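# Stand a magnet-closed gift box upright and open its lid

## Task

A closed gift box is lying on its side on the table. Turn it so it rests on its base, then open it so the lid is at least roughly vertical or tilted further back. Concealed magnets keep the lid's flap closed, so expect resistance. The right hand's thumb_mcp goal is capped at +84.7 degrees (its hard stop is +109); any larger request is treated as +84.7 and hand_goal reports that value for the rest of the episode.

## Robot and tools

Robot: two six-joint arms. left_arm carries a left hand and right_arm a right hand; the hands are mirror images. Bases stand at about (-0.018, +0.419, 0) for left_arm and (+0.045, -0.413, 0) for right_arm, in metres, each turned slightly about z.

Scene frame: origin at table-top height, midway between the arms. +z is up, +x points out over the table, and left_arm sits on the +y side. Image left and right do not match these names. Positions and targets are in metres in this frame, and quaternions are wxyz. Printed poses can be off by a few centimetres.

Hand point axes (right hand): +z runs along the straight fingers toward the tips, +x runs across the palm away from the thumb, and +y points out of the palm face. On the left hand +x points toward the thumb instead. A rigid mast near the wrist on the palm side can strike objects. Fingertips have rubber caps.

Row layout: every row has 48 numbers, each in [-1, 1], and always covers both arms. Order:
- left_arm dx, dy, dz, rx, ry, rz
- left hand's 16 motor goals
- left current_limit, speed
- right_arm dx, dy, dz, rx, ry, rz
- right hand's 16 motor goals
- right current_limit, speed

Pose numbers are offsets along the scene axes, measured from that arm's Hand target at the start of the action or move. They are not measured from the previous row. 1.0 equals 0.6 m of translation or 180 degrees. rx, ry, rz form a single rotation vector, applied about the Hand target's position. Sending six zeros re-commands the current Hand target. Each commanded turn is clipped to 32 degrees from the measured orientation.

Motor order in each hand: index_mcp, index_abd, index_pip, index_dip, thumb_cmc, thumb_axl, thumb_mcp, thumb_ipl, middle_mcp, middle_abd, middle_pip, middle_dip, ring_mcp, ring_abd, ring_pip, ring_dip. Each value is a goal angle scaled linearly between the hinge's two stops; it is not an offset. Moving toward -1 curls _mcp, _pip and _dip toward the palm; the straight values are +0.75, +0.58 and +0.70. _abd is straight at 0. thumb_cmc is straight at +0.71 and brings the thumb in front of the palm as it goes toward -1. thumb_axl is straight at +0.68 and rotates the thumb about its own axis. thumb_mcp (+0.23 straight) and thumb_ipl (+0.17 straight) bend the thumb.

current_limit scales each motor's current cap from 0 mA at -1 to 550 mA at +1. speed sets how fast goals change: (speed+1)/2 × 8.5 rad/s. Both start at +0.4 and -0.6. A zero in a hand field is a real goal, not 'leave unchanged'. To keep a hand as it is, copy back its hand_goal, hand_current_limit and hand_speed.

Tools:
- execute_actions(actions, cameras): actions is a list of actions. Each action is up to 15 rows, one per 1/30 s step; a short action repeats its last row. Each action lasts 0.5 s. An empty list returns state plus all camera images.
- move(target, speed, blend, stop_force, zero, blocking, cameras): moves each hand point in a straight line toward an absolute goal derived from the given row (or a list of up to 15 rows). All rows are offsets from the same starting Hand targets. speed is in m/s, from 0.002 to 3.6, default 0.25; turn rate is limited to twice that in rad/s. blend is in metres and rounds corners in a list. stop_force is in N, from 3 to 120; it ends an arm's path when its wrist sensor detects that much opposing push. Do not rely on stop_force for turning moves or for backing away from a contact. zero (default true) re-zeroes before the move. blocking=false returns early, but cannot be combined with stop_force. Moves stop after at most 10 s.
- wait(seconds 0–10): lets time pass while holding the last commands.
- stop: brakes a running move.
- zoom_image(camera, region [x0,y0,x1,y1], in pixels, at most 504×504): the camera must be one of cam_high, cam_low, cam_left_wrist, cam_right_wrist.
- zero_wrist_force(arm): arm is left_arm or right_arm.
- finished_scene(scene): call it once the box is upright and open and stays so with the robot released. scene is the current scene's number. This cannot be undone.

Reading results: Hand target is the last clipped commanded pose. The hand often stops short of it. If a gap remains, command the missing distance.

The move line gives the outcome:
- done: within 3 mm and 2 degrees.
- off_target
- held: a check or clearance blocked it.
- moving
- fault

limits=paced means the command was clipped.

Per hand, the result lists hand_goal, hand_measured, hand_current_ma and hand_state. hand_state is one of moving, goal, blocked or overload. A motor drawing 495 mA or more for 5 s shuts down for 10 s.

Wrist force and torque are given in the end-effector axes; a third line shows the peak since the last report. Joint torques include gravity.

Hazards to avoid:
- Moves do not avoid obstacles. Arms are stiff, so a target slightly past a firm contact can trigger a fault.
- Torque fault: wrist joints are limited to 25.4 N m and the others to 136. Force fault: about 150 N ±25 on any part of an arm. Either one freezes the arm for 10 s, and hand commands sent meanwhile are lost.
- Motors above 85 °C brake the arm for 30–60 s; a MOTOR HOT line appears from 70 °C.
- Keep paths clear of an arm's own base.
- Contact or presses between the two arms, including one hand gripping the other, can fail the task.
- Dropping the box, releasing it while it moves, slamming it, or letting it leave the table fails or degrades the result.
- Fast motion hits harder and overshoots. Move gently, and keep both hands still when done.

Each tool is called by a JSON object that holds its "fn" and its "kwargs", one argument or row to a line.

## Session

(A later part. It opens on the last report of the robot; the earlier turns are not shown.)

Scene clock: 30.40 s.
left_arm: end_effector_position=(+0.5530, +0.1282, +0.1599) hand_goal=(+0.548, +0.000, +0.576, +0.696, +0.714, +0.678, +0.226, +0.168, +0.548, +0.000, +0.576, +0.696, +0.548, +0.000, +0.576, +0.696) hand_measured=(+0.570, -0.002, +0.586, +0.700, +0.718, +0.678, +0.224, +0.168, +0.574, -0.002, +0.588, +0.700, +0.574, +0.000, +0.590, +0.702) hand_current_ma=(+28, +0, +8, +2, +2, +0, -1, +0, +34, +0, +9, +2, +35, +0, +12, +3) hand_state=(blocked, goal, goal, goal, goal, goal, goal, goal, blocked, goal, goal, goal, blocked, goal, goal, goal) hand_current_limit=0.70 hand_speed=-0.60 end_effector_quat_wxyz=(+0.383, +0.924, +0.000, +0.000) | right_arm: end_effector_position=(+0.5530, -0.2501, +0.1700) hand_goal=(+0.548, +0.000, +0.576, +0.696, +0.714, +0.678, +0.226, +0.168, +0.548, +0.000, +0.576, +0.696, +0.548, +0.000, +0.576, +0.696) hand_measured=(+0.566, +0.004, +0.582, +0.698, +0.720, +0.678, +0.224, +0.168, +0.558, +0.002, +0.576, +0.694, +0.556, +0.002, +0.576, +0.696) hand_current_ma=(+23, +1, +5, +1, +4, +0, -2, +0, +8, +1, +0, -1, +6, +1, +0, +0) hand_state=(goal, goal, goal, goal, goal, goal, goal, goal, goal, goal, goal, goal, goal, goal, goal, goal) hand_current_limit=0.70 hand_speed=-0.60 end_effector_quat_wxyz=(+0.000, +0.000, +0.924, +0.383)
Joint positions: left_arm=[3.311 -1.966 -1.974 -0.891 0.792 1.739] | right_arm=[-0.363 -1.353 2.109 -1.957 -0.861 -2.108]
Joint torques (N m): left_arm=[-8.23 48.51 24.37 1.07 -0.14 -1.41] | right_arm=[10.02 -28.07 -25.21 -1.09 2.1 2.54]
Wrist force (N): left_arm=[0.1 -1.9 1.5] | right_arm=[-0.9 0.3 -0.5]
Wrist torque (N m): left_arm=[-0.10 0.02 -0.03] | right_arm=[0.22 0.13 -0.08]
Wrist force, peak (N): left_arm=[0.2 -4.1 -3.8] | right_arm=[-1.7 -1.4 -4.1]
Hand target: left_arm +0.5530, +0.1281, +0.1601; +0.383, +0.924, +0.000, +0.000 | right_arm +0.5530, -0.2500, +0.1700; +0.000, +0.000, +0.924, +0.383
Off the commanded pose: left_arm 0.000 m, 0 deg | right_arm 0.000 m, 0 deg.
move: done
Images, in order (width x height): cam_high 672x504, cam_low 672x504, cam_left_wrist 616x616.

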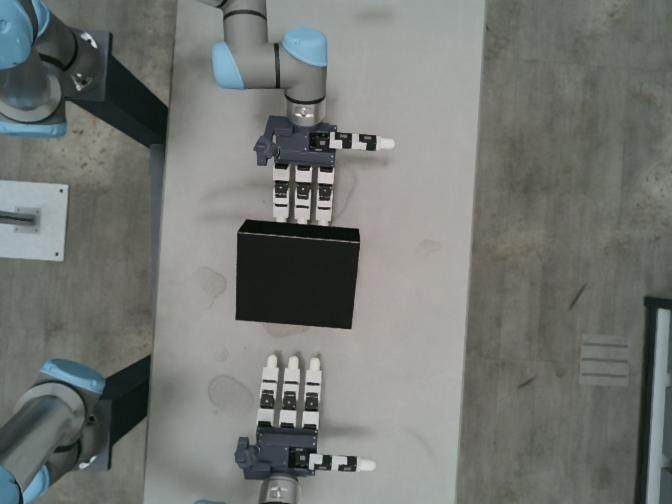

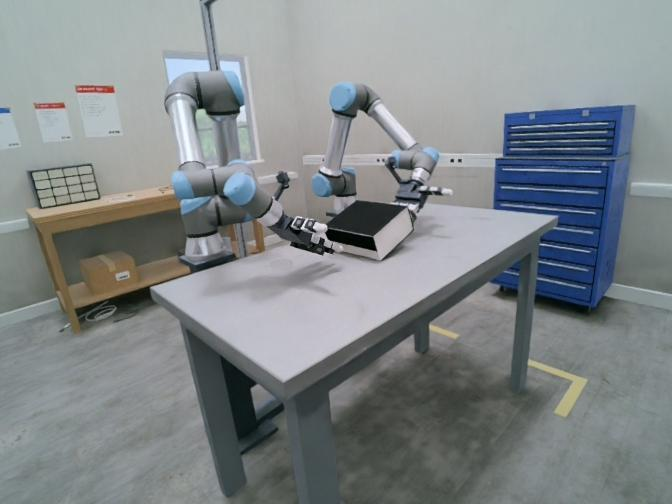

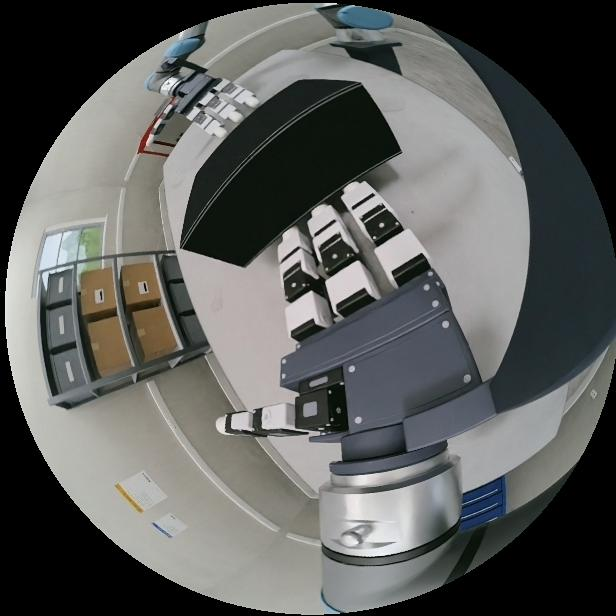

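{"fn": "move", "kwargs": {
  "target": [
    [0,0.0135,-0.0513,0,0,0,0.548,0,0.576,0.696,0.714,0.678,0.226,0.168,0.548,0,0.576,0.696,0.548,0,0.576,0.696,0.7,-0.6,0,0.03,-0.03,0,0,0,0.548,0,0.576,0.696,0.714,0.678,0.226,0.168,0.548,0,0.576,0.696,0.548,0,0.576,0.696,0.7,-0.6],
    [0,0.0165,-0.0725,0,0,0,0.548,0,0.576,0.696,0.714,0.678,0.226,0.168,0.548,0,0.576,0.696,0.548,0,0.576,0.696,0.7,-0.6,0,0.05,-0.05,0,0,0,0.548,0,0.576,0.696,0.714,0.678,0.226,0.168,0.548,0,0.576,0.696,0.548,0,0.576,0.696,0.7,-0.6],
    [0,0.06,-0.07,0,0,0,0.548,0,0.576,0.696,0.714,0.678,0.226,0.168,0.548,0,0.576,0.696,0.548,0,0.576,0.696,0.7,-0.6,0,0.0833,-0.0822,0,0,0,0.548,0,0.576,0.696,0.714,0.678,0.226,0.168,0.548,0,0.576,0.696,0.548,0,0.576,0.696,0.7,-0.6]
  ],
  "speed": [0.05,0.04,0.03],
  "blend": [0.003,0.001,0],
  "cameras": ["cam_high","cam_low","cam_right_wrist"]
}}

{"fn": "zoom_image", "kwargs": {
  "camera": "cam_high",
  "region": [215, 215, 375, 385]
}}

{"fn": "zoom_image", "kwargs": {
  "camera": "cam_low",
  "region": [270, 160, 430, 280]
}}

{"fn": "zoom_image", "kwargs": {
  "camera": "cam_right_wrist",
  "region": [150, 60, 450, 300]
}}

Scene clock: 33.23 s.
left_arm: end_effector_position=(+0.5530, +0.1642, +0.1181) hand_goal=(+0.548, +0.000, +0.576, +0.696, +0.714, +0.678, +0.226, +0.168, +0.548, +0.000, +0.576, +0.696, +0.548, +0.000, +0.576, +0.696) hand_measured=(+0.554, -0.002, +0.576, +0.696, +0.718, +0.678, +0.224, +0.168, +0.554, -0.002, +0.576, +0.696, +0.556, +0.000, +0.576, +0.696) hand_current_ma=(+3, +0, +0, +0, +2, +0, -1, +0, +4, +0, +0, +0, +5, +0, +0, +0) hand_state=(goal, goal, goal, goal, goal, goal, goal, goal, goal, goal, goal, goal, goal, goal, goal, goal) hand_current_limit=0.70 hand_speed=-0.60 end_effector_quat_wxyz=(+0.383, +0.924, +0.000, +0.000) | right_arm: end_effector_position=(+0.5530, -0.1999, +0.1206) hand_goal=(+0.548, +0.000, +0.576, +0.696, +0.714, +0.678, +0.226, +0.168, +0.548, +0.000, +0.576, +0.696, +0.548, +0.000, +0.576, +0.696) hand_measured=(+0.566, +0.004, +0.582, +0.698, +0.720, +0.678, +0.224, +0.168, +0.558, +0.002, +0.576, +0.694, +0.556, +0.002, +0.576, +0.696) hand_current_ma=(+23, +1, +5, +1, +4, +0, -2, +0, +8, +1, +0, -1, +6, +1, +0, +0) hand_state=(goal, goal, goal, goal, goal, goal, goal, goal, goal, goal, goal, goal, goal, goal, goal, goal) hand_current_limit=0.70 hand_speed=-0.60 end_effector_quat_wxyz=(+0.000, +0.000, +0.924, +0.383) end_effector_velocity=(+0.000, +0.000, +0.002) end_effector_angular_velocity=(+0.000, -0.003, +0.002)
Joint positions: left_arm=[3.378 -2.03 -2.002 -0.862 0.802 1.831] | right_arm=[-0.262 -1.245 2.174 -2.215 -0.828 -1.98]
Joint velocities: left_arm=[within noise] | right_arm=[-0.001 -0.004 -0.001 0.005 0 -0.004]
Joint torques (N m): left_arm=[-12.07 34.45 15.55 3.85 -0.43 -1.53] | right_arm=[-12.65 -35.77 -17.83 0.25 2.06 -2.81]
Wrist force (N): left_arm=[0.1 -1.0 0.1] | right_arm=[-1.0 0.3 0.0]
Wrist torque (N m): left_arm=[-0.08 -0.02 -0.03] | right_arm=[0.19 0.15 -0.21]
Wrist force, peak (N): left_arm=[0.4 -0.9 -4.8] | right_arm=[-1.5 0.2 -0.2]
Hand target: left_arm +0.5530, +0.1641, +0.1181; +0.383, +0.924, +0.000, +0.000 | right_arm +0.5530, -0.2000, +0.1207; +0.000, +0.000, +0.924, +0.383
Off the commanded pose: left_arm 0.000 m, 0 deg | right_arm 0.000 m, 0 deg.
move: done
Images, in order (width x height): cam_high 672x504, cam_low 672x504, cam_right_wrist 616x616.

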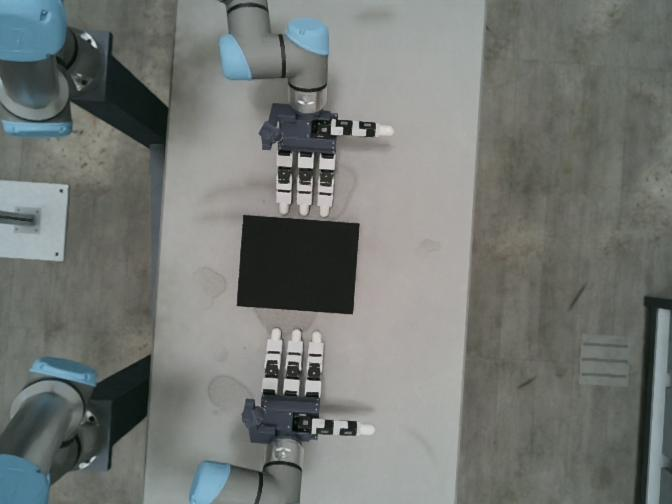

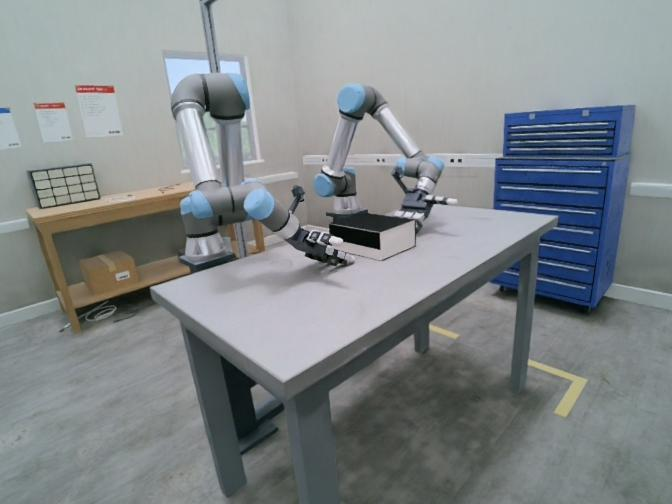

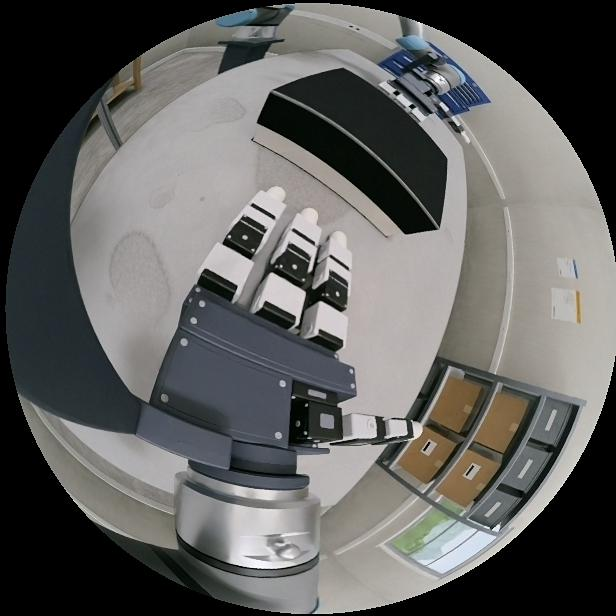

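Scaled by 2.965.

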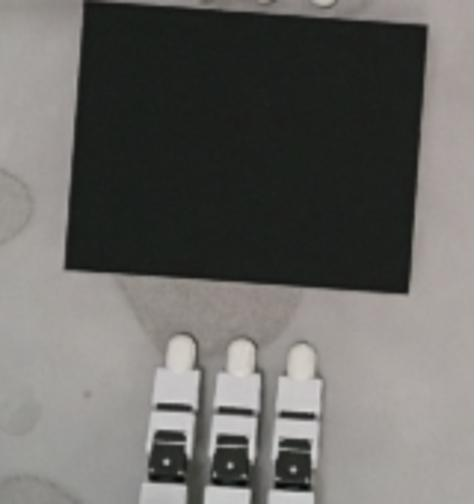

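Scaled by 3.150.

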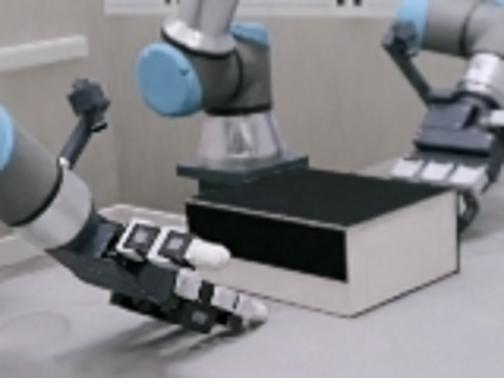

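Scaled by 1.680 from the camera's 616x616 image, which has a finer 880x880 frame.

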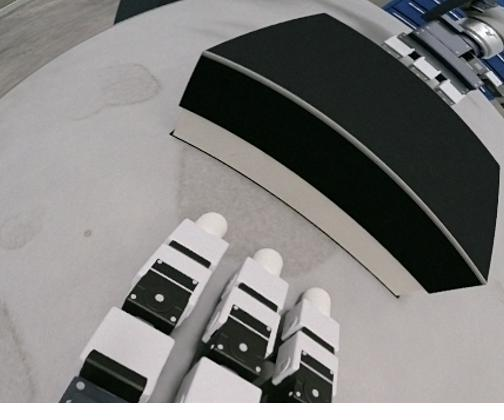

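{"fn": "move", "kwargs": {
  "target": [0,-0.0227,0.0298,0,0,0,0.548,0,0.576,0.696,0.714,0.678,0.226,0.168,0.548,0,0.576,0.696,0.548,0,0.576,0.696,0.7,-0.6,0,0.085,0.0117,0,0,0,0.767,0,0.270,0.5435,0.714,0.678,0.226,0.168,0.548,0,0.576,0.696,0.767,0,0.270,0.5435,0.78,-0.7],
  "speed": 0.06,
  "cameras": ["cam_low","cam_right_wrist"]
}}

{"fn": "zoom_image", "kwargs": {
  "camera": "cam_low",
  "region": [310, 200, 430, 280]
}}

{"fn": "zoom_image", "kwargs": {
  "camera": "cam_right_wrist",
  "region": [200, 100, 440, 300]
}}

Scene clock: 35.67 s.
left_arm: end_effector_position=(+0.5530, +0.1503, +0.1361) hand_goal=(+0.548, +0.000, +0.576, +0.696, +0.714, +0.678, +0.226, +0.168, +0.548, +0.000, +0.576, +0.696, +0.548, +0.000, +0.576, +0.696) hand_measured=(+0.560, -0.002, +0.580, +0.696, +0.718, +0.678, +0.224, +0.168, +0.562, -0.002, +0.580, +0.696, +0.564, +0.000, +0.582, +0.698) hand_current_ma=(+11, +0, +2, +0, +2, +0, -1, +0, +14, +0, +2, +0, +16, +0, +4, +0) hand_state=(goal, goal, goal, goal, goal, goal, goal, goal, goal, goal, goal, goal, goal, goal, goal, goal) hand_current_limit=0.70 hand_speed=-0.60 end_effector_quat_wxyz=(+0.383, +0.924, +0.000, +0.000) | right_arm: end_effector_position=(+0.5530, -0.1490, +0.1277) hand_goal=(+0.768, +0.000, +0.270, +0.544, +0.714, +0.678, +0.226, +0.168, +0.548, +0.000, +0.576, +0.696, +0.768, +0.000, +0.270, +0.544) hand_measured=(+0.772, +0.002, +0.276, +0.548, +0.720, +0.678, +0.224, +0.168, +0.558, +0.000, +0.576, +0.694, +0.772, +0.002, +0.276, +0.548) hand_current_ma=(+3, +1, +5, +2, +4, +0, -2, +0, +9, +0, +0, -1, +2, +1, +4, +2) hand_state=(goal, goal, goal, goal, goal, goal, goal, goal, goal, goal, goal, goal, goal, goal, goal, goal) hand_current_limit=0.78 hand_speed=-0.70 end_effector_quat_wxyz=(+0.000, +0.000, +0.924, +0.383)
Joint positions: left_arm=[3.352 -2.001 -1.992 -0.878 0.797 1.796] | right_arm=[-0.156 -1.24 2.177 -2.319 -0.803 -1.839]
Joint torques (N m): left_arm=[9.04 24.03 13.49 3.73 -3.74 1.75] | right_arm=[-12.65 -28.69 -19.7 0.1 -0.2 -2.72]
Wrist force (N): left_arm=[0.1 -2.1 0.1] | right_arm=[-1.1 0.5 -0.4]
Wrist torque (N m): left_arm=[0.00 -0.02 0.05] | right_arm=[0.23 0.16 -0.09]
Wrist force, peak (N): left_arm=[-0.1 -2.9 -0.8] | right_arm=[-0.9 3.2 -4.0]
Hand target: left_arm +0.5530, +0.1504, +0.1360; +0.383, +0.924, +0.000, +0.000 | right_arm +0.5530, -0.1490, +0.1277; +0.000, +0.000, +0.924, +0.383
Off the commanded pose: left_arm 0.000 m, 0 deg | right_arm 0.000 m, 0 deg.
move: done
Images, in order (width x height): cam_low 672x504, cam_right_wrist 616x616.

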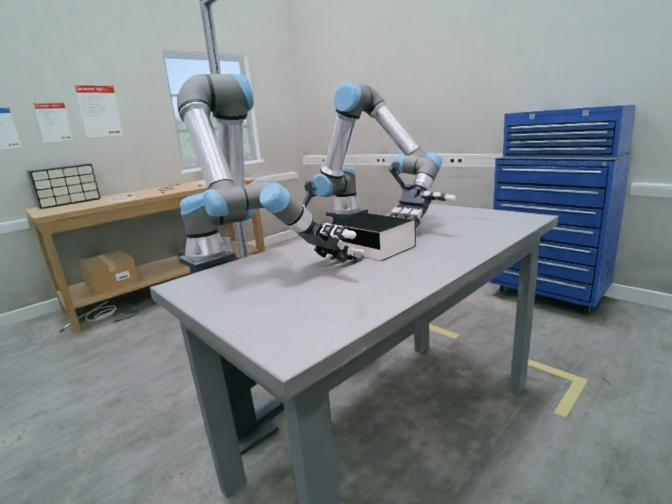

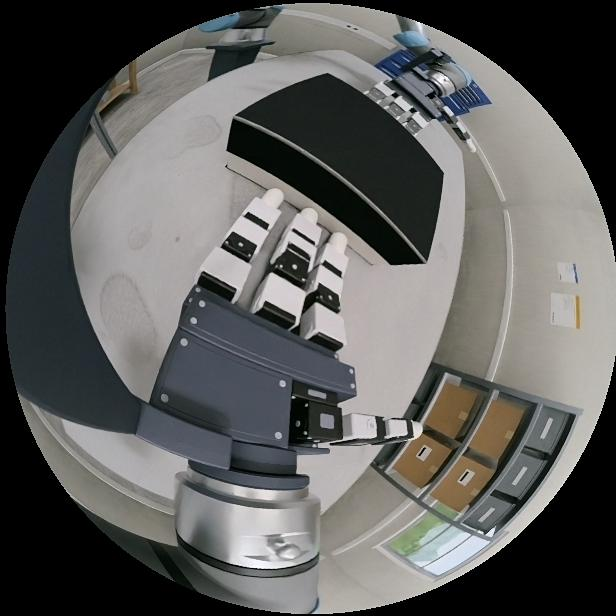

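Scaled by 4.200.

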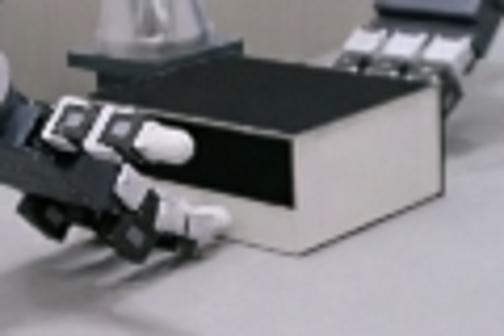

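Scaled by 2.100 from the camera's 616x616 image, which has a finer 880x880 frame.

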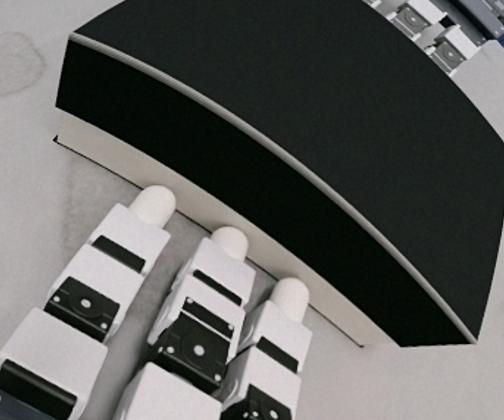

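{"fn": "move", "kwargs": {
  "target": [0,-0.01,0,0,0,0,0.548,0,0.576,0.696,0.714,0.678,0.226,0.168,0.548,0,0.576,0.696,0.548,0,0.576,0.696,0.7,-0.6,0,0.0133,0,0,0,0,0.767,0,0.270,0.5435,0.714,0.678,0.226,0.168,0.548,0,0.576,0.696,0.767,0,0.270,0.5435,0.78,-0.7],
  "speed": 0.005,
  "stop_force": 12,
  "cameras": ["cam_low"]
}}

{"fn": "zoom_image", "kwargs": {
  "camera": "cam_low",
  "region": [310, 200, 430, 280]
}}

Scene clock: 37.20 s.
left_arm: end_effector_position=(+0.5531, +0.1498, +0.1360) hand_goal=(+0.548, +0.000, +0.576, +0.696, +0.714, +0.678, +0.226, +0.168, +0.548, +0.000, +0.576, +0.696, +0.548, +0.000, +0.576, +0.696) hand_measured=(+0.560, -0.002, +0.580, +0.696, +0.718, +0.678, +0.224, +0.168, +0.562, -0.002, +0.580, +0.696, +0.564, -0.002, +0.582, +0.698) hand_current_ma=(+11, -1, +2, +0, +2, +0, -1, +0, +15, -1, +2, +0, +16, +0, +4, +0) hand_state=(goal, goal, goal, goal, goal, goal, goal, goal, goal, goal, goal, goal, goal, goal, goal, goal) hand_current_limit=0.70 hand_speed=-0.60 end_effector_quat_wxyz=(+0.383, +0.924, +0.000, +0.000) | right_arm: end_effector_position=(+0.5531, -0.1479, +0.1277) hand_goal=(+0.768, +0.000, +0.270, +0.544, +0.714, +0.678, +0.226, +0.168, +0.548, +0.000, +0.576, +0.696, +0.768, +0.000, +0.270, +0.544) hand_measured=(+0.772, +0.002, +0.276, +0.548, +0.720, +0.678, +0.224, +0.168, +0.560, -0.002, +0.578, +0.690, +0.772, +0.002, +0.276, +0.548) hand_current_ma=(+3, +1, +5, +2, +4, +0, -2, +0, +13, +0, +0, -4, +2, +1, +4, +2) hand_state=(goal, goal, goal, goal, goal, goal, goal, goal, goal, goal, goal, goal, goal, goal, goal, goal) hand_current_limit=0.78 hand_speed=-0.70 end_effector_quat_wxyz=(+0.000, +0.000, +0.924, +0.383)
Joint positions: left_arm=[3.351 -2.001 -1.992 -0.876 0.797 1.794] | right_arm=[-0.154 -1.24 2.177 -2.322 -0.803 -1.835]
Joint torques (N m): left_arm=[4.8 36.34 2.86 0.3 -1.12 1.81] | right_arm=[-6.59 -33.55 -10.22 0.68 -0.79 -2.78]
Wrist force (N): left_arm=[-0.3 -7.8 -14.5] | right_arm=[-1.1 -4.4 -12.9]
Wrist torque (N m): left_arm=[0.91 -0.46 0.19] | right_arm=[1.04 0.47 -0.28]
Wrist force, peak (N): left_arm=[-0.2 -9.1 -17.1] | right_arm=[-1.2 -5.5 -15.9]
Hand target: left_arm +0.5531, +0.1498, +0.1360; +0.383, +0.924, +0.000, +0.000 (not the last commanded pose) | right_arm +0.5531, -0.1479, +0.1277; +0.000, +0.000, +0.924, +0.383 (not the last commanded pose)
Off the commanded pose: left_arm 0.005 m, 0 deg | right_arm 0.007 m, 0 deg.
move: contact (left_arm, right_arm)
Images, in order (width x height): cam_low 672x504.

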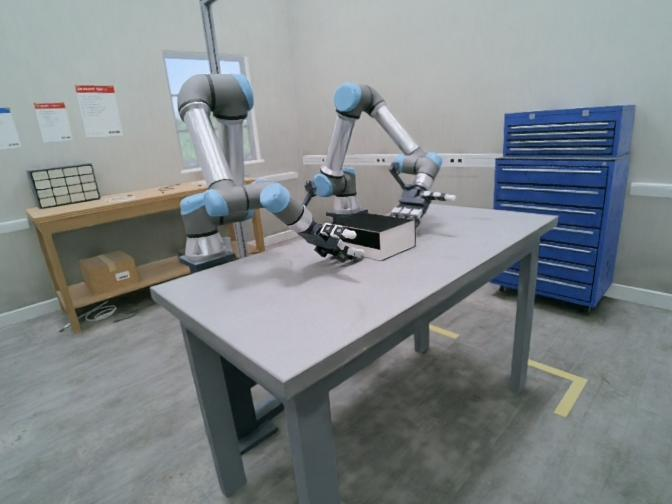

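Scaled by 4.200.

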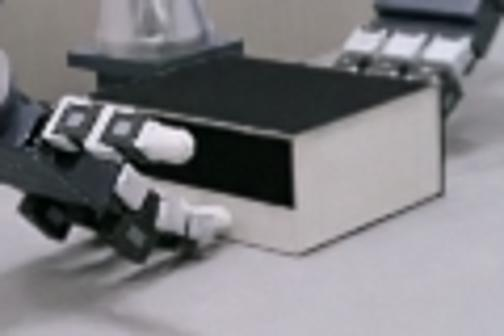

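{"fn": "move", "kwargs": {
  "target": [
    [0,0,0,0,0,0,0.548,0,0.576,0.696,0.714,0.678,0.226,0.168,0.548,0,0.576,0.696,0.548,0,0.576,0.696,0.7,-0.6,0,0,0,0,0,0,0.589,0,0.1387,0.4638,0.714,0.678,0.226,0.168,0.548,0,0.576,0.696,0.589,0,0.1387,0.4638,0.78,-0.92],
    [0,0,0,0,0,0,0.548,0,0.576,0.696,0.714,0.678,0.226,0.168,0.548,0,0.576,0.696,0.548,0,0.576,0.696,0.7,-0.6,0,0,0,0,0,0,0.55,0,-0.0803,0.3768,0.714,0.678,0.226,0.168,0.548,0,0.576,0.696,0.55,0,-0.0803,0.3768,0.78,-0.92]
  ],
  "speed": 0.02,
  "cameras": ["cam_low","cam_right_wrist","cam_high"]
}}

{"fn": "zoom_image", "kwargs": {
  "camera": "cam_low",
  "region": [310, 200, 430, 280]
}}

{"fn": "zoom_image", "kwargs": {
  "camera": "cam_right_wrist",
  "region": [200, 60, 460, 300]
}}

Scene clock: 38.77 s.
left_arm: end_effector_position=(+0.5531, +0.1499, +0.1360) hand_goal=(+0.548, +0.000, +0.576, +0.696, +0.714, +0.678, +0.226, +0.168, +0.548, +0.000, +0.576, +0.696, +0.548, +0.000, +0.576, +0.696) hand_measured=(+0.560, -0.002, +0.580, +0.696, +0.718, +0.678, +0.224, +0.168, +0.562, -0.002, +0.580, +0.696, +0.564, -0.002, +0.582, +0.698) hand_current_ma=(+12, -1, +2, +0, +2, +0, -1, +0, +15, -1, +2, +0, +16, +0, +4, +0) hand_state=(goal, goal, goal, goal, goal, goal, goal, goal, goal, goal, goal, goal, goal, goal, goal, goal) hand_current_limit=0.70 hand_speed=-0.60 end_effector_quat_wxyz=(+0.383, +0.924, +0.000, +0.000) | right_arm: end_effector_position=(+0.5531, -0.1479, +0.1277) hand_goal=(+0.550, +0.000, -0.080, +0.376, +0.714, +0.678, +0.226, +0.168, +0.548, +0.000, +0.576, +0.696, +0.550, +0.000, -0.080, +0.376) hand_measured=(+0.756, +0.002, +0.188, +0.450, +0.720, +0.678, +0.224, +0.168, +0.558, -0.002, +0.572, +0.686, +0.748, +0.002, +0.178, +0.452) hand_current_ma=(+489, +1, +489, +171, +4, +0, -2, +0, +11, +0, -2, -9, +489, +1, +489, +182) hand_state=(blocked, goal, blocked, blocked, goal, goal, goal, goal, goal, goal, goal, goal, blocked, goal, blocked, blocked) hand_current_limit=0.78 hand_speed=-0.92 end_effector_quat_wxyz=(+0.000, +0.000, +0.924, +0.382)
Joint positions: left_arm=[3.351 -2.001 -1.992 -0.876 0.797 1.794] | right_arm=[-0.154 -1.24 2.177 -2.322 -0.803 -1.835]
Joint torques (N m): left_arm=[1.44 42.1 3.5 1.21 -0.71 1.72] | right_arm=[-0.82 -33.48 -9.29 0.15 5.66 -2.63]
Wrist force (N): left_arm=[-0.7 -9.7 -17.7] | right_arm=[-1.2 -18.5 -14.3]
Wrist torque (N m): left_arm=[1.10 -0.52 0.20] | right_arm=[2.07 0.40 -0.58]
Wrist force, peak (N): left_arm=[-0.4 -9.7 -17.7] | right_arm=[-1.1 -18.7 -14.3]
Hand target: left_arm +0.5531, +0.1498, +0.1360; +0.383, +0.924, +0.000, +0.000 | right_arm +0.5531, -0.1479, +0.1277; +0.000, +0.000, +0.924, +0.383
Off the commanded pose: left_arm 0.000 m, 0 deg | right_arm 0.000 m, 0 deg.
move: done
Images, in order (width x height): cam_high 672x504, cam_low 672x504, cam_right_wrist 616x616.

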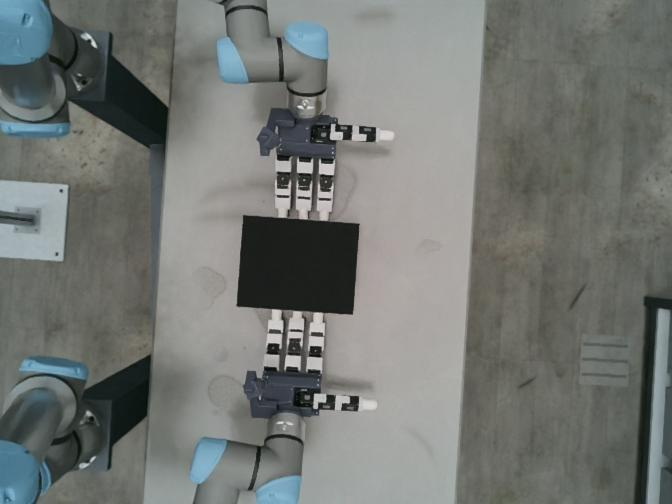

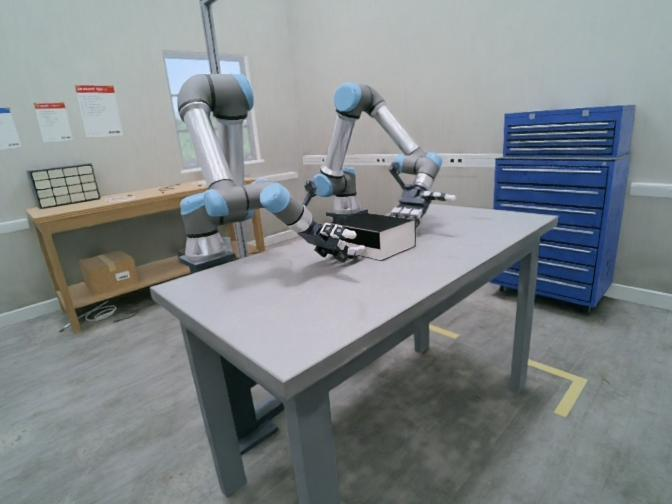

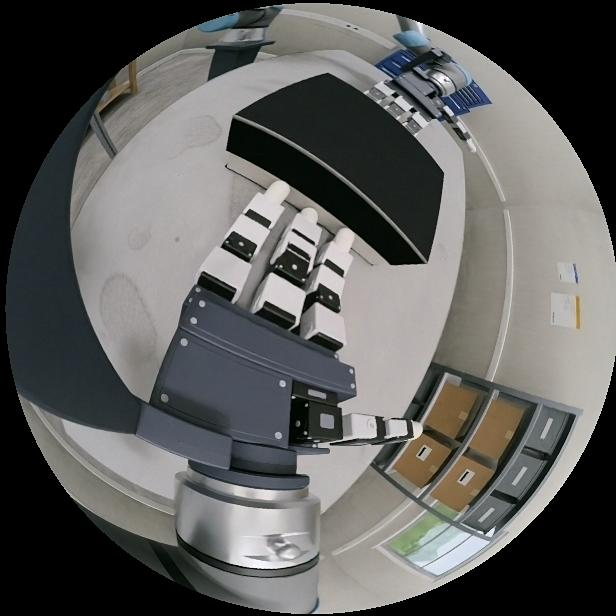

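Scaled by 4.200.

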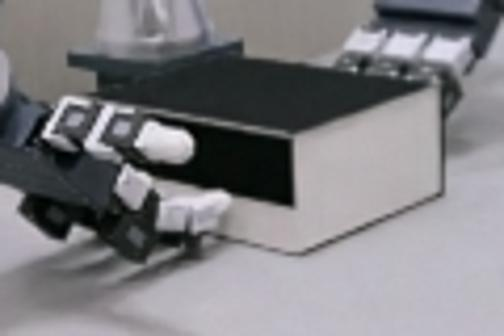

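Scaled by 1.938 from the camera's 616x616 image, which has a finer 880x880 frame.

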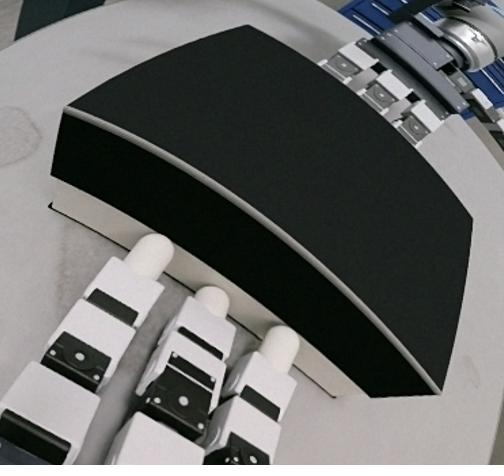

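{"fn": "move", "kwargs": {
  "target": [0,0,0,0,0,0,0.548,0,0.576,0.696,0.714,0.678,0.226,0.168,0.548,0,0.576,0.696,0.548,0,0.576,0.696,0.7,-0.6,0,0,0,0,0,0,0.61,0,-0.0803,0.3,0.714,0.678,0.226,0.168,0.548,0,0.576,0.696,0.61,0,-0.0803,0.3,0.79,-0.85],
  "speed": 0.02,
  "cameras": ["cam_low","cam_right_wrist"]
}}

{"fn": "zoom_image", "kwargs": {
  "camera": "cam_low",
  "region": [310, 200, 430, 280]
}}

{"fn": "zoom_image", "kwargs": {
  "camera": "cam_right_wrist",
  "region": [200, 60, 460, 300]
}}

Scene clock: 46.60 s.
left_arm: end_effector_position=(+0.5531, +0.1499, +0.1360) hand_goal=(+0.548, +0.000, +0.576, +0.696, +0.714, +0.678, +0.226, +0.168, +0.548, +0.000, +0.576, +0.696, +0.548, +0.000, +0.576, +0.696) hand_measured=(+0.560, -0.002, +0.580, +0.696, +0.718, +0.678, +0.224, +0.168, +0.564, -0.002, +0.580, +0.696, +0.564, -0.002, +0.582, +0.698) hand_current_ma=(+12, -1, +2, +0, +2, +0, -1, +0, +15, -1, +2, +0, +17, +0, +4, +0) hand_state=(goal, goal, goal, goal, goal, goal, goal, goal, goal, goal, goal, goal, goal, goal, goal, goal) hand_current_limit=0.70 hand_speed=-0.60 end_effector_quat_wxyz=(+0.383, +0.924, +0.000, +0.000) | right_arm: end_effector_position=(+0.5531, -0.1479, +0.1277) hand_goal=(+0.610, +0.000, -0.080, +0.300, +0.714, +0.678, +0.226, +0.168, +0.548, +0.000, +0.576, +0.696, +0.610, +0.000, -0.080, +0.300) hand_measured=(+0.760, +0.002, +0.164, +0.370, +0.720, +0.678, +0.224, +0.168, +0.560, -0.002, +0.574, +0.684, +0.708, +0.002, -0.036, +0.320) hand_current_ma=(+492, +1, +492, +158, +4, +0, -2, +0, +13, +0, +0, -11, +290, +1, +81, +25) hand_state=(blocked, goal, blocked, blocked, goal, goal, goal, goal, goal, goal, goal, goal, blocked, goal, blocked, blocked) hand_current_limit=0.79 hand_speed=-0.85 end_effector_quat_wxyz=(+0.000, +0.000, +0.924, +0.383)
Joint positions: left_arm=[3.351 -2.001 -1.992 -0.876 0.797 1.794] | right_arm=[-0.154 -1.24 2.177 -2.322 -0.803 -1.835]
Joint torques (N m): left_arm=[-17.43 42.31 4.67 2.6 -0.63 1.34] | right_arm=[17.63 -33.37 -9.06 -0.93 5.32 -2.53]
Wrist force (N): left_arm=[-0.5 -7.9 -14.8] | right_arm=[-1.3 -14.1 -11.1]
Wrist torque (N m): left_arm=[0.91 -0.49 0.18] | right_arm=[1.55 0.38 -0.32]
Wrist force, peak (N): left_arm=[-0.5 -10.2 -20.3] | right_arm=[-1.4 -21.1 -17.4]
Hand target: left_arm +0.5531, +0.1498, +0.1360; +0.383, +0.924, +0.000, +0.000 | right_arm +0.5531, -0.1479, +0.1277; +0.000, +0.000, +0.924, +0.383
Off the commanded pose: left_arm 0.000 m, 0 deg | right_arm 0.000 m, 0 deg.
move: done
Images, in order (width x height): cam_low 672x504, cam_right_wrist 616x616.

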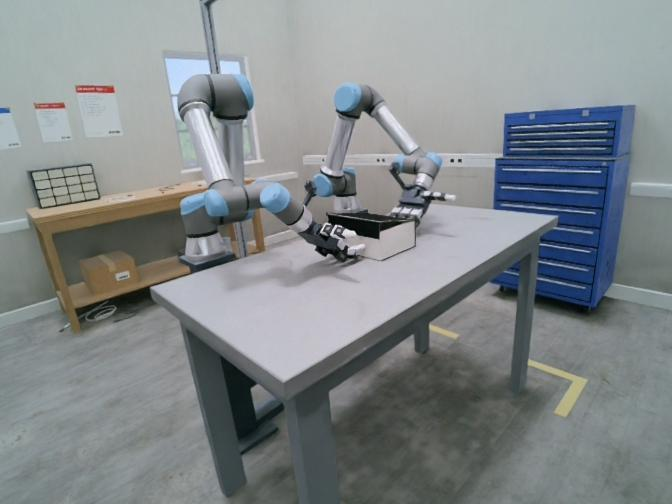

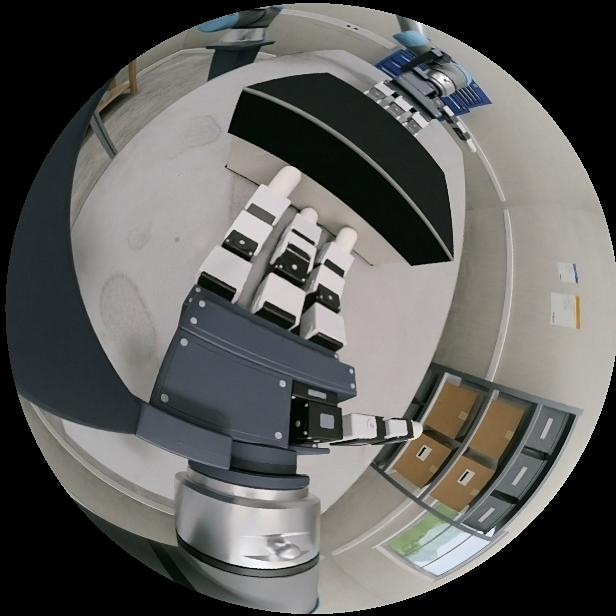

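Scaled by 4.200.

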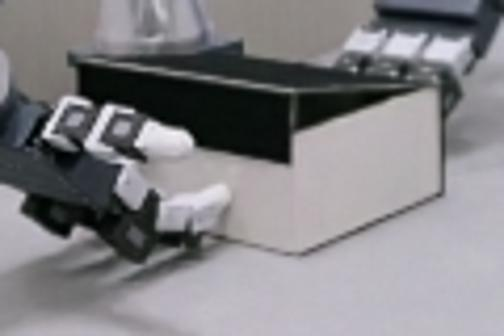

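Scaled by 1.938 from the camera's 616x616 image, which has a finer 880x880 frame.

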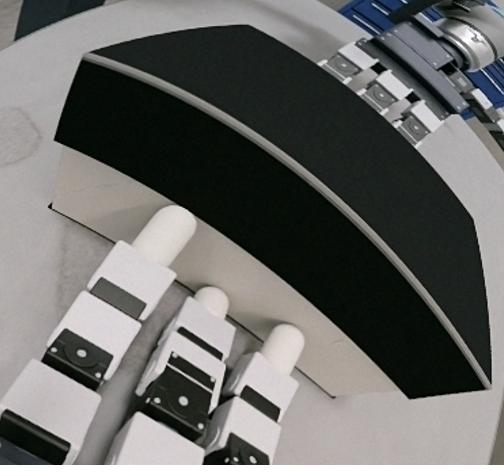

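{"fn": "move", "kwargs": {
  "target": [
    [0,0,0,0,0,0,0.548,0,0.576,0.696,0.714,0.678,0.226,0.168,0.548,0,0.576,0.696,0.548,0,0.576,0.696,0.7,-0.6,0,-0.0017,0,0,0,0,0.69,0,-0.05,0.31,0.714,0.678,0.226,0.168,0.69,0,-0.05,0.31,0.69,0,-0.05,0.31,0.79,-0.75],
    [0,0,0,0,0,0,0.548,0,0.576,0.696,0.714,0.678,0.226,0.168,0.548,0,0.576,0.696,0.548,0,0.576,0.696,0.7,-0.6,0,-0.0017,0.0667,0,0,0,0.69,0,-0.05,0.31,0.714,0.678,0.226,0.168,0.69,0,-0.05,0.31,0.69,0,-0.05,0.31,0.79,-0.75]
  ],
  "speed": 0.04,
  "cameras": ["cam_low","cam_right_wrist"]
}}

{"fn": "zoom_image", "kwargs": {
  "camera": "cam_low",
  "region": [300, 180, 430, 280]
}}

{"fn": "zoom_image", "kwargs": {
  "camera": "cam_right_wrist",
  "region": [200, 60, 460, 300]
}}

Scene clock: 50.93 s.
left_arm: end_effector_position=(+0.5531, +0.1498, +0.1360) hand_goal=(+0.548, +0.000, +0.576, +0.696, +0.714, +0.678, +0.226, +0.168, +0.548, +0.000, +0.576, +0.696, +0.548, +0.000, +0.576, +0.696) hand_measured=(+0.560, -0.002, +0.580, +0.696, +0.718, +0.678, +0.224, +0.168, +0.564, -0.002, +0.580, +0.696, +0.564, -0.002, +0.582, +0.698) hand_current_ma=(+12, -1, +2, +0, +2, +0, -1, +0, +15, -1, +2, +0, +17, +0, +4, +0) hand_state=(goal, goal, goal, goal, goal, goal, goal, goal, goal, goal, goal, goal, goal, goal, goal, goal) hand_current_limit=0.70 hand_speed=-0.60 end_effector_quat_wxyz=(+0.383, +0.924, +0.000, +0.000) | right_arm: end_effector_position=(+0.5531, -0.1489, +0.1678) hand_goal=(+0.690, +0.000, -0.050, +0.310, +0.714, +0.678, +0.226, +0.168, +0.690, +0.000, -0.050, +0.310, +0.690, +0.000, -0.050, +0.310) hand_measured=(+0.708, +0.004, -0.042, +0.312, +0.720, +0.678, +0.224, +0.168, +0.706, +0.000, -0.042, +0.314, +0.706, +0.002, -0.044, +0.312) hand_current_ma=(+25, +1, +6, +1, +4, +0, -2, +0, +20, +0, +6, +2, +19, +1, +5, +1) hand_state=(goal, goal, goal, goal, goal, goal, goal, goal, goal, goal, goal, goal, goal, goal, goal, goal) hand_current_limit=0.79 hand_speed=-0.75 end_effector_quat_wxyz=(+0.000, +0.000, +0.924, +0.383) end_effector_velocity=(+0.000, +0.000, +0.000) end_effector_angular_velocity=(-0.001, -0.003, +0.000)
Joint positions: left_arm=[3.351 -2.001 -1.992 -0.876 0.797 1.794] | right_arm=[-0.156 -1.328 2.146 -2.202 -0.804 -1.838]
Joint velocities: left_arm=[within noise] | right_arm=[0 0 0.002 -0.005 0 0]
Joint torques (N m): left_arm=[8.71 42.18 5.15 2.44 -0.79 1.12] | right_arm=[4.92 -17.69 -9.92 -4.23 2.56 -0.27]
Wrist force (N): left_arm=[0.2 -0.9 0.5] | right_arm=[-1.2 0.1 0.3]
Wrist torque (N m): left_arm=[-0.11 -0.02 0.03] | right_arm=[0.12 0.17 -0.10]
Wrist force, peak (N): left_arm=[-0.7 -7.8 -15.3] | right_arm=[-1.3 -14.4 -11.4]
Hand target: left_arm +0.5531, +0.1498, +0.1360; +0.383, +0.924, +0.000, +0.000 | right_arm +0.5531, -0.1489, +0.1677; +0.000, +0.000, +0.924, +0.383
Off the commanded pose: left_arm 0.000 m, 0 deg | right_arm 0.000 m, 0 deg.
move: done
Images, in order (width x height): cam_low 672x504, cam_right_wrist 616x616.

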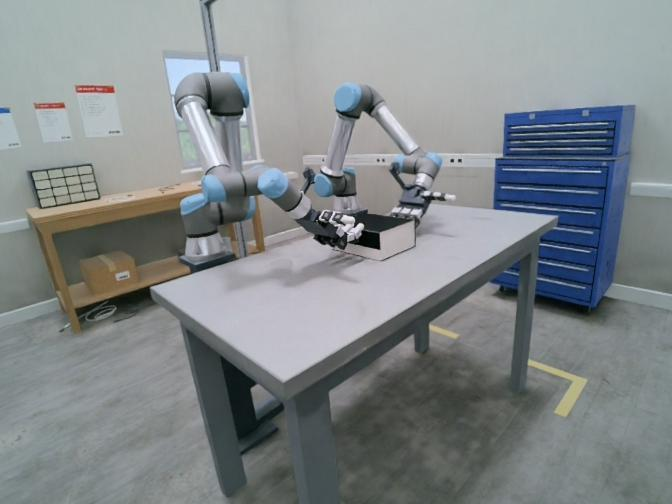

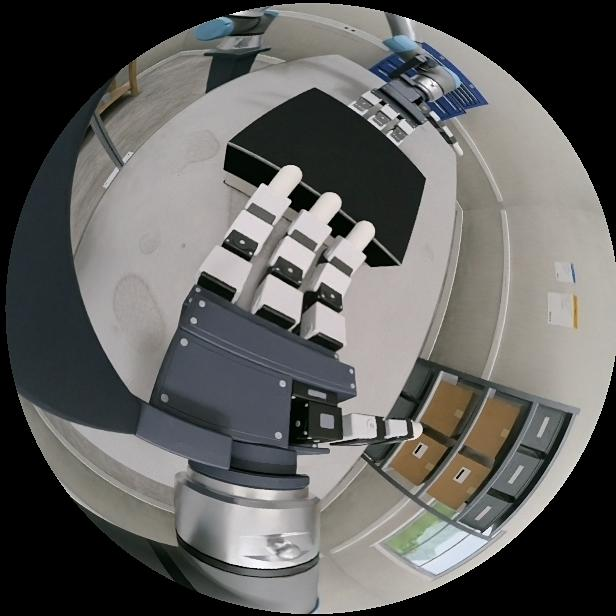

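Scaled by 3.877.

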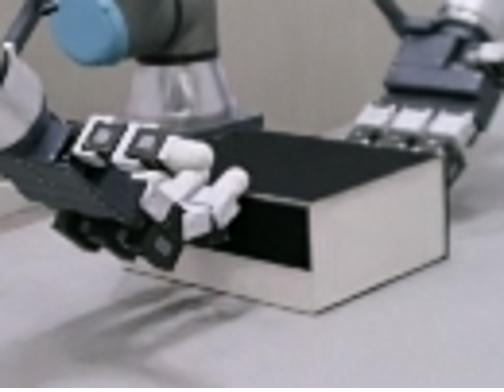

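Scaled by 1.938 from the camera's 616x616 image, which has a finer 880x880 frame.

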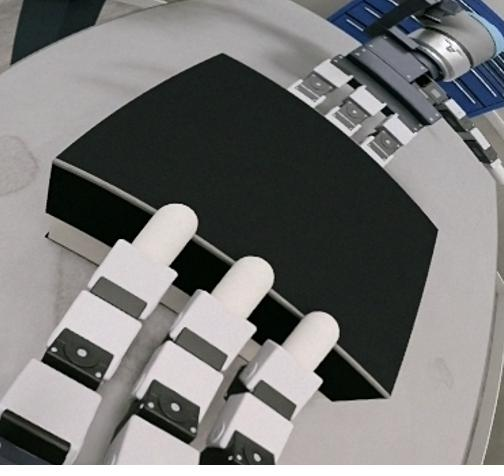

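{"fn": "move", "kwargs": {
  "target": [
    [0,0.0067,0,0,0,0,0.548,0,0.576,0.696,0.714,0.678,0.226,0.168,0.548,0,0.576,0.696,0.548,0,0.576,0.696,0.7,-0.6,0,-0.0268,0,0,0,0,0.767,0,0.270,0.5435,0.714,0.678,0.226,0.168,0.548,0,0.576,0.696,0.767,0,0.270,0.5435,0.79,-0.6],
    [0,0.0067,0.08,0,0,0,0.548,0,0.576,0.696,0.714,0.678,0.226,0.168,0.548,0,0.576,0.696,0.548,0,0.576,0.696,0.7,-0.6,0,-0.0268,-0.0667,0,0,0,0.767,0,0.270,0.5435,0.714,0.678,0.226,0.168,0.548,0,0.576,0.696,0.767,0,0.270,0.5435,0.79,-0.6],
    [0,0.0008,0.08,0,0,0,0.548,0,0.576,0.696,0.714,0.678,0.226,0.168,0.548,0,0.576,0.696,0.548,0,0.576,0.696,0.7,-0.6,0,-0.001,-0.0667,0,0,0,0.767,0,0.270,0.5435,0.714,0.678,0.226,0.168,0.548,0,0.576,0.696,0.767,0,0.270,0.5435,0.79,-0.6]
  ],
  "speed": [0.08,0.1,0.05],
  "blend": 0.004
}}

{"fn": "move", "kwargs": {
  "target": [0,-0.01,0,0,0,0,0.548,0,0.576,0.696,0.714,0.678,0.226,0.168,0.548,0,0.576,0.696,0.548,0,0.576,0.696,0.7,-0.6,0,0.0133,0,0,0,0,0.767,0,0.270,0.5435,0.714,0.678,0.226,0.168,0.548,0,0.576,0.696,0.767,0,0.270,0.5435,0.79,-0.6],
  "speed": 0.005,
  "stop_force": 12,
  "cameras": ["cam_low","cam_right_wrist"]
}}

{"fn": "zoom_image", "kwargs": {
  "camera": "cam_low",
  "region": [300, 180, 430, 280]
}}

{"fn": "zoom_image", "kwargs": {
  "camera": "cam_right_wrist",
  "region": [200, 60, 460, 300]
}}

Scene clock: 53.93 s.
left_arm: end_effector_position=(+0.5531, +0.1502, +0.1840) hand_goal=(+0.548, +0.000, +0.576, +0.696, +0.714, +0.678, +0.226, +0.168, +0.548, +0.000, +0.576, +0.696, +0.548, +0.000, +0.576, +0.696) hand_measured=(+0.560, -0.002, +0.580, +0.696, +0.718, +0.678, +0.224, +0.168, +0.564, -0.002, +0.580, +0.696, +0.564, -0.002, +0.582, +0.698) hand_current_ma=(+12, +0, +2, +0, +2, +0, -1, +0, +15, -1, +2, +0, +17, +0, +4, +0) hand_state=(goal, goal, goal, goal, goal, goal, goal, goal, goal, goal, goal, goal, goal, goal, goal, goal) hand_current_limit=0.70 hand_speed=-0.60 end_effector_quat_wxyz=(+0.383, +0.924, +0.000, +0.000) | right_arm: end_effector_position=(+0.5530, -0.1494, +0.1276) hand_goal=(+0.768, +0.000, +0.270, +0.544, +0.714, +0.678, +0.226, +0.168, +0.548, +0.000, +0.576, +0.696, +0.768, +0.000, +0.270, +0.544) hand_measured=(+0.774, +0.004, +0.270, +0.542, +0.720, +0.678, +0.224, +0.168, +0.554, +0.000, +0.576, +0.694, +0.772, +0.002, +0.270, +0.542) hand_current_ma=(+3, +1, +0, -1, +4, +0, -2, +0, +5, +0, +0, -1, +3, +1, +0, -1) hand_state=(goal, goal, goal, goal, goal, goal, goal, goal, goal, goal, goal, goal, goal, goal, goal, goal) hand_current_limit=0.79 hand_speed=-0.60 end_effector_quat_wxyz=(+0.000, +0.000, +0.924, +0.383)
Joint positions: left_arm=[3.352 -1.914 -1.956 -1 0.798 1.795] | right_arm=[-0.157 -1.24 2.177 -2.318 -0.804 -1.84]
Joint torques (N m): left_arm=[6.41 21.56 3.95 0.64 -3.68 1.74] | right_arm=[-13.5 -37.06 -22.55 -0.25 0.21 -2.67]
Wrist force (N): left_arm=[0.3 -1.7 -1.0] | right_arm=[-1.1 0.0 0.0]
Wrist torque (N m): left_arm=[-0.01 0.02 0.02] | right_arm=[0.13 0.15 -0.10]
Wrist force, peak (N): left_arm=[0.0 -2.0 1.0] | right_arm=[-1.1 4.8 -6.4]
Hand target: left_arm +0.5531, +0.1503, +0.1840; +0.383, +0.924, +0.000, +0.000 | right_arm +0.5531, -0.1495, +0.1277; +0.000, +0.000, +0.924, +0.383
Off the commanded pose: left_arm 0.000 m, 0 deg | right_arm 0.000 m, 0 deg.
move: done

Scene clock: 55.20 s.
left_arm: end_effector_position=(+0.5531, +0.1496, +0.1840) hand_goal=(+0.548, +0.000, +0.576, +0.696, +0.714, +0.678, +0.226, +0.168, +0.548, +0.000, +0.576, +0.696, +0.548, +0.000, +0.576, +0.696) hand_measured=(+0.562, -0.002, +0.580, +0.696, +0.718, +0.678, +0.224, +0.168, +0.564, -0.002, +0.580, +0.696, +0.564, -0.002, +0.582, +0.698) hand_current_ma=(+12, +0, +2, +0, +2, +0, -1, +0, +16, -1, +2, +0, +17, +0, +4, +0) hand_state=(goal, goal, goal, goal, goal, goal, goal, goal, goal, goal, goal, goal, goal, goal, goal, goal) hand_current_limit=0.70 hand_speed=-0.60 end_effector_quat_wxyz=(+0.383, +0.924, +0.000, +0.000) | right_arm: end_effector_position=(+0.5531, -0.1482, +0.1277) hand_goal=(+0.768, +0.000, +0.270, +0.544, +0.714, +0.678, +0.226, +0.168, +0.548, +0.000, +0.576, +0.696, +0.768, +0.000, +0.270, +0.544) hand_measured=(+0.774, +0.004, +0.270, +0.542, +0.720, +0.678, +0.224, +0.168, +0.558, -0.002, +0.576, +0.688, +0.772, +0.002, +0.270, +0.542) hand_current_ma=(+3, +1, +0, -1, +4, +0, -2, +0, +10, -1, +0, -6, +3, +1, +0, -1) hand_state=(goal, goal, goal, goal, goal, goal, goal, goal, goal, goal, goal, goal, goal, goal, goal, goal) hand_current_limit=0.79 hand_speed=-0.60 end_effector_quat_wxyz=(+0.000, +0.000, +0.924, +0.382)
Joint positions: left_arm=[3.351 -1.914 -1.956 -0.999 0.797 1.793] | right_arm=[-0.155 -1.24 2.177 -2.322 -0.804 -1.836]
Joint torques (N m): left_arm=[3.83 31.95 5.63 0.15 -1.96 1.68] | right_arm=[-6.16 -32.96 -13.61 0.61 -0.72 -2.72]
Wrist force (N): left_arm=[-0.2 -7.7 -14.6] | right_arm=[-1.1 -5.2 -13.6]
Wrist torque (N m): left_arm=[0.93 -0.17 0.08] | right_arm=[1.01 0.51 -0.31]
Wrist force, peak (N): left_arm=[0.3 -9.0 -16.9] | right_arm=[-1.2 -6.2 -16.7]
Hand target: left_arm +0.5531, +0.1496, +0.1840; +0.383, +0.924, +0.000, +0.000 (not the last commanded pose) | right_arm +0.5531, -0.1482, +0.1277; +0.000, +0.000, +0.924, +0.382 (not the last commanded pose)
Off the commanded pose: left_arm 0.005 m, 0 deg | right_arm 0.007 m, 0 deg.
move: contact (left_arm, right_arm)
Images, in order (width x height): cam_low 672x504, cam_right_wrist 616x616.

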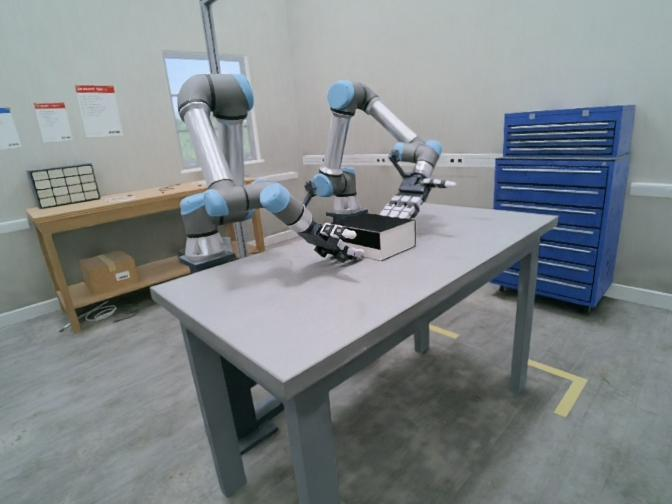

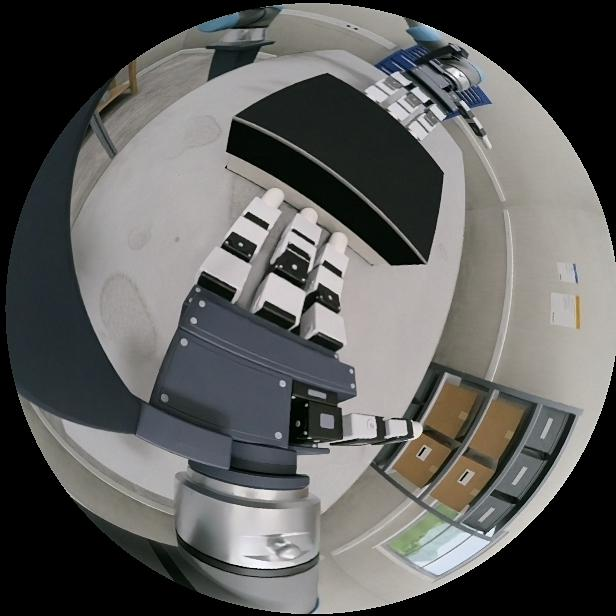

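Scaled by 3.877.

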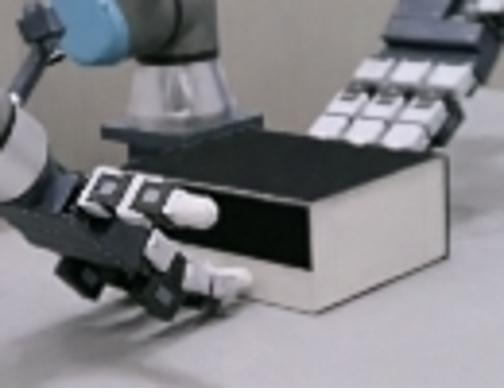

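Scaled by 1.938 from the camera's 616x616 image, which has a finer 880x880 frame.

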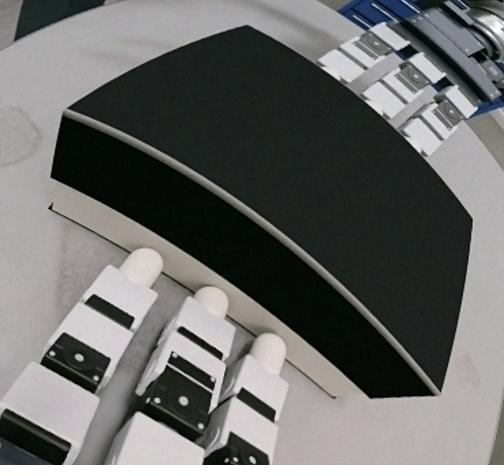

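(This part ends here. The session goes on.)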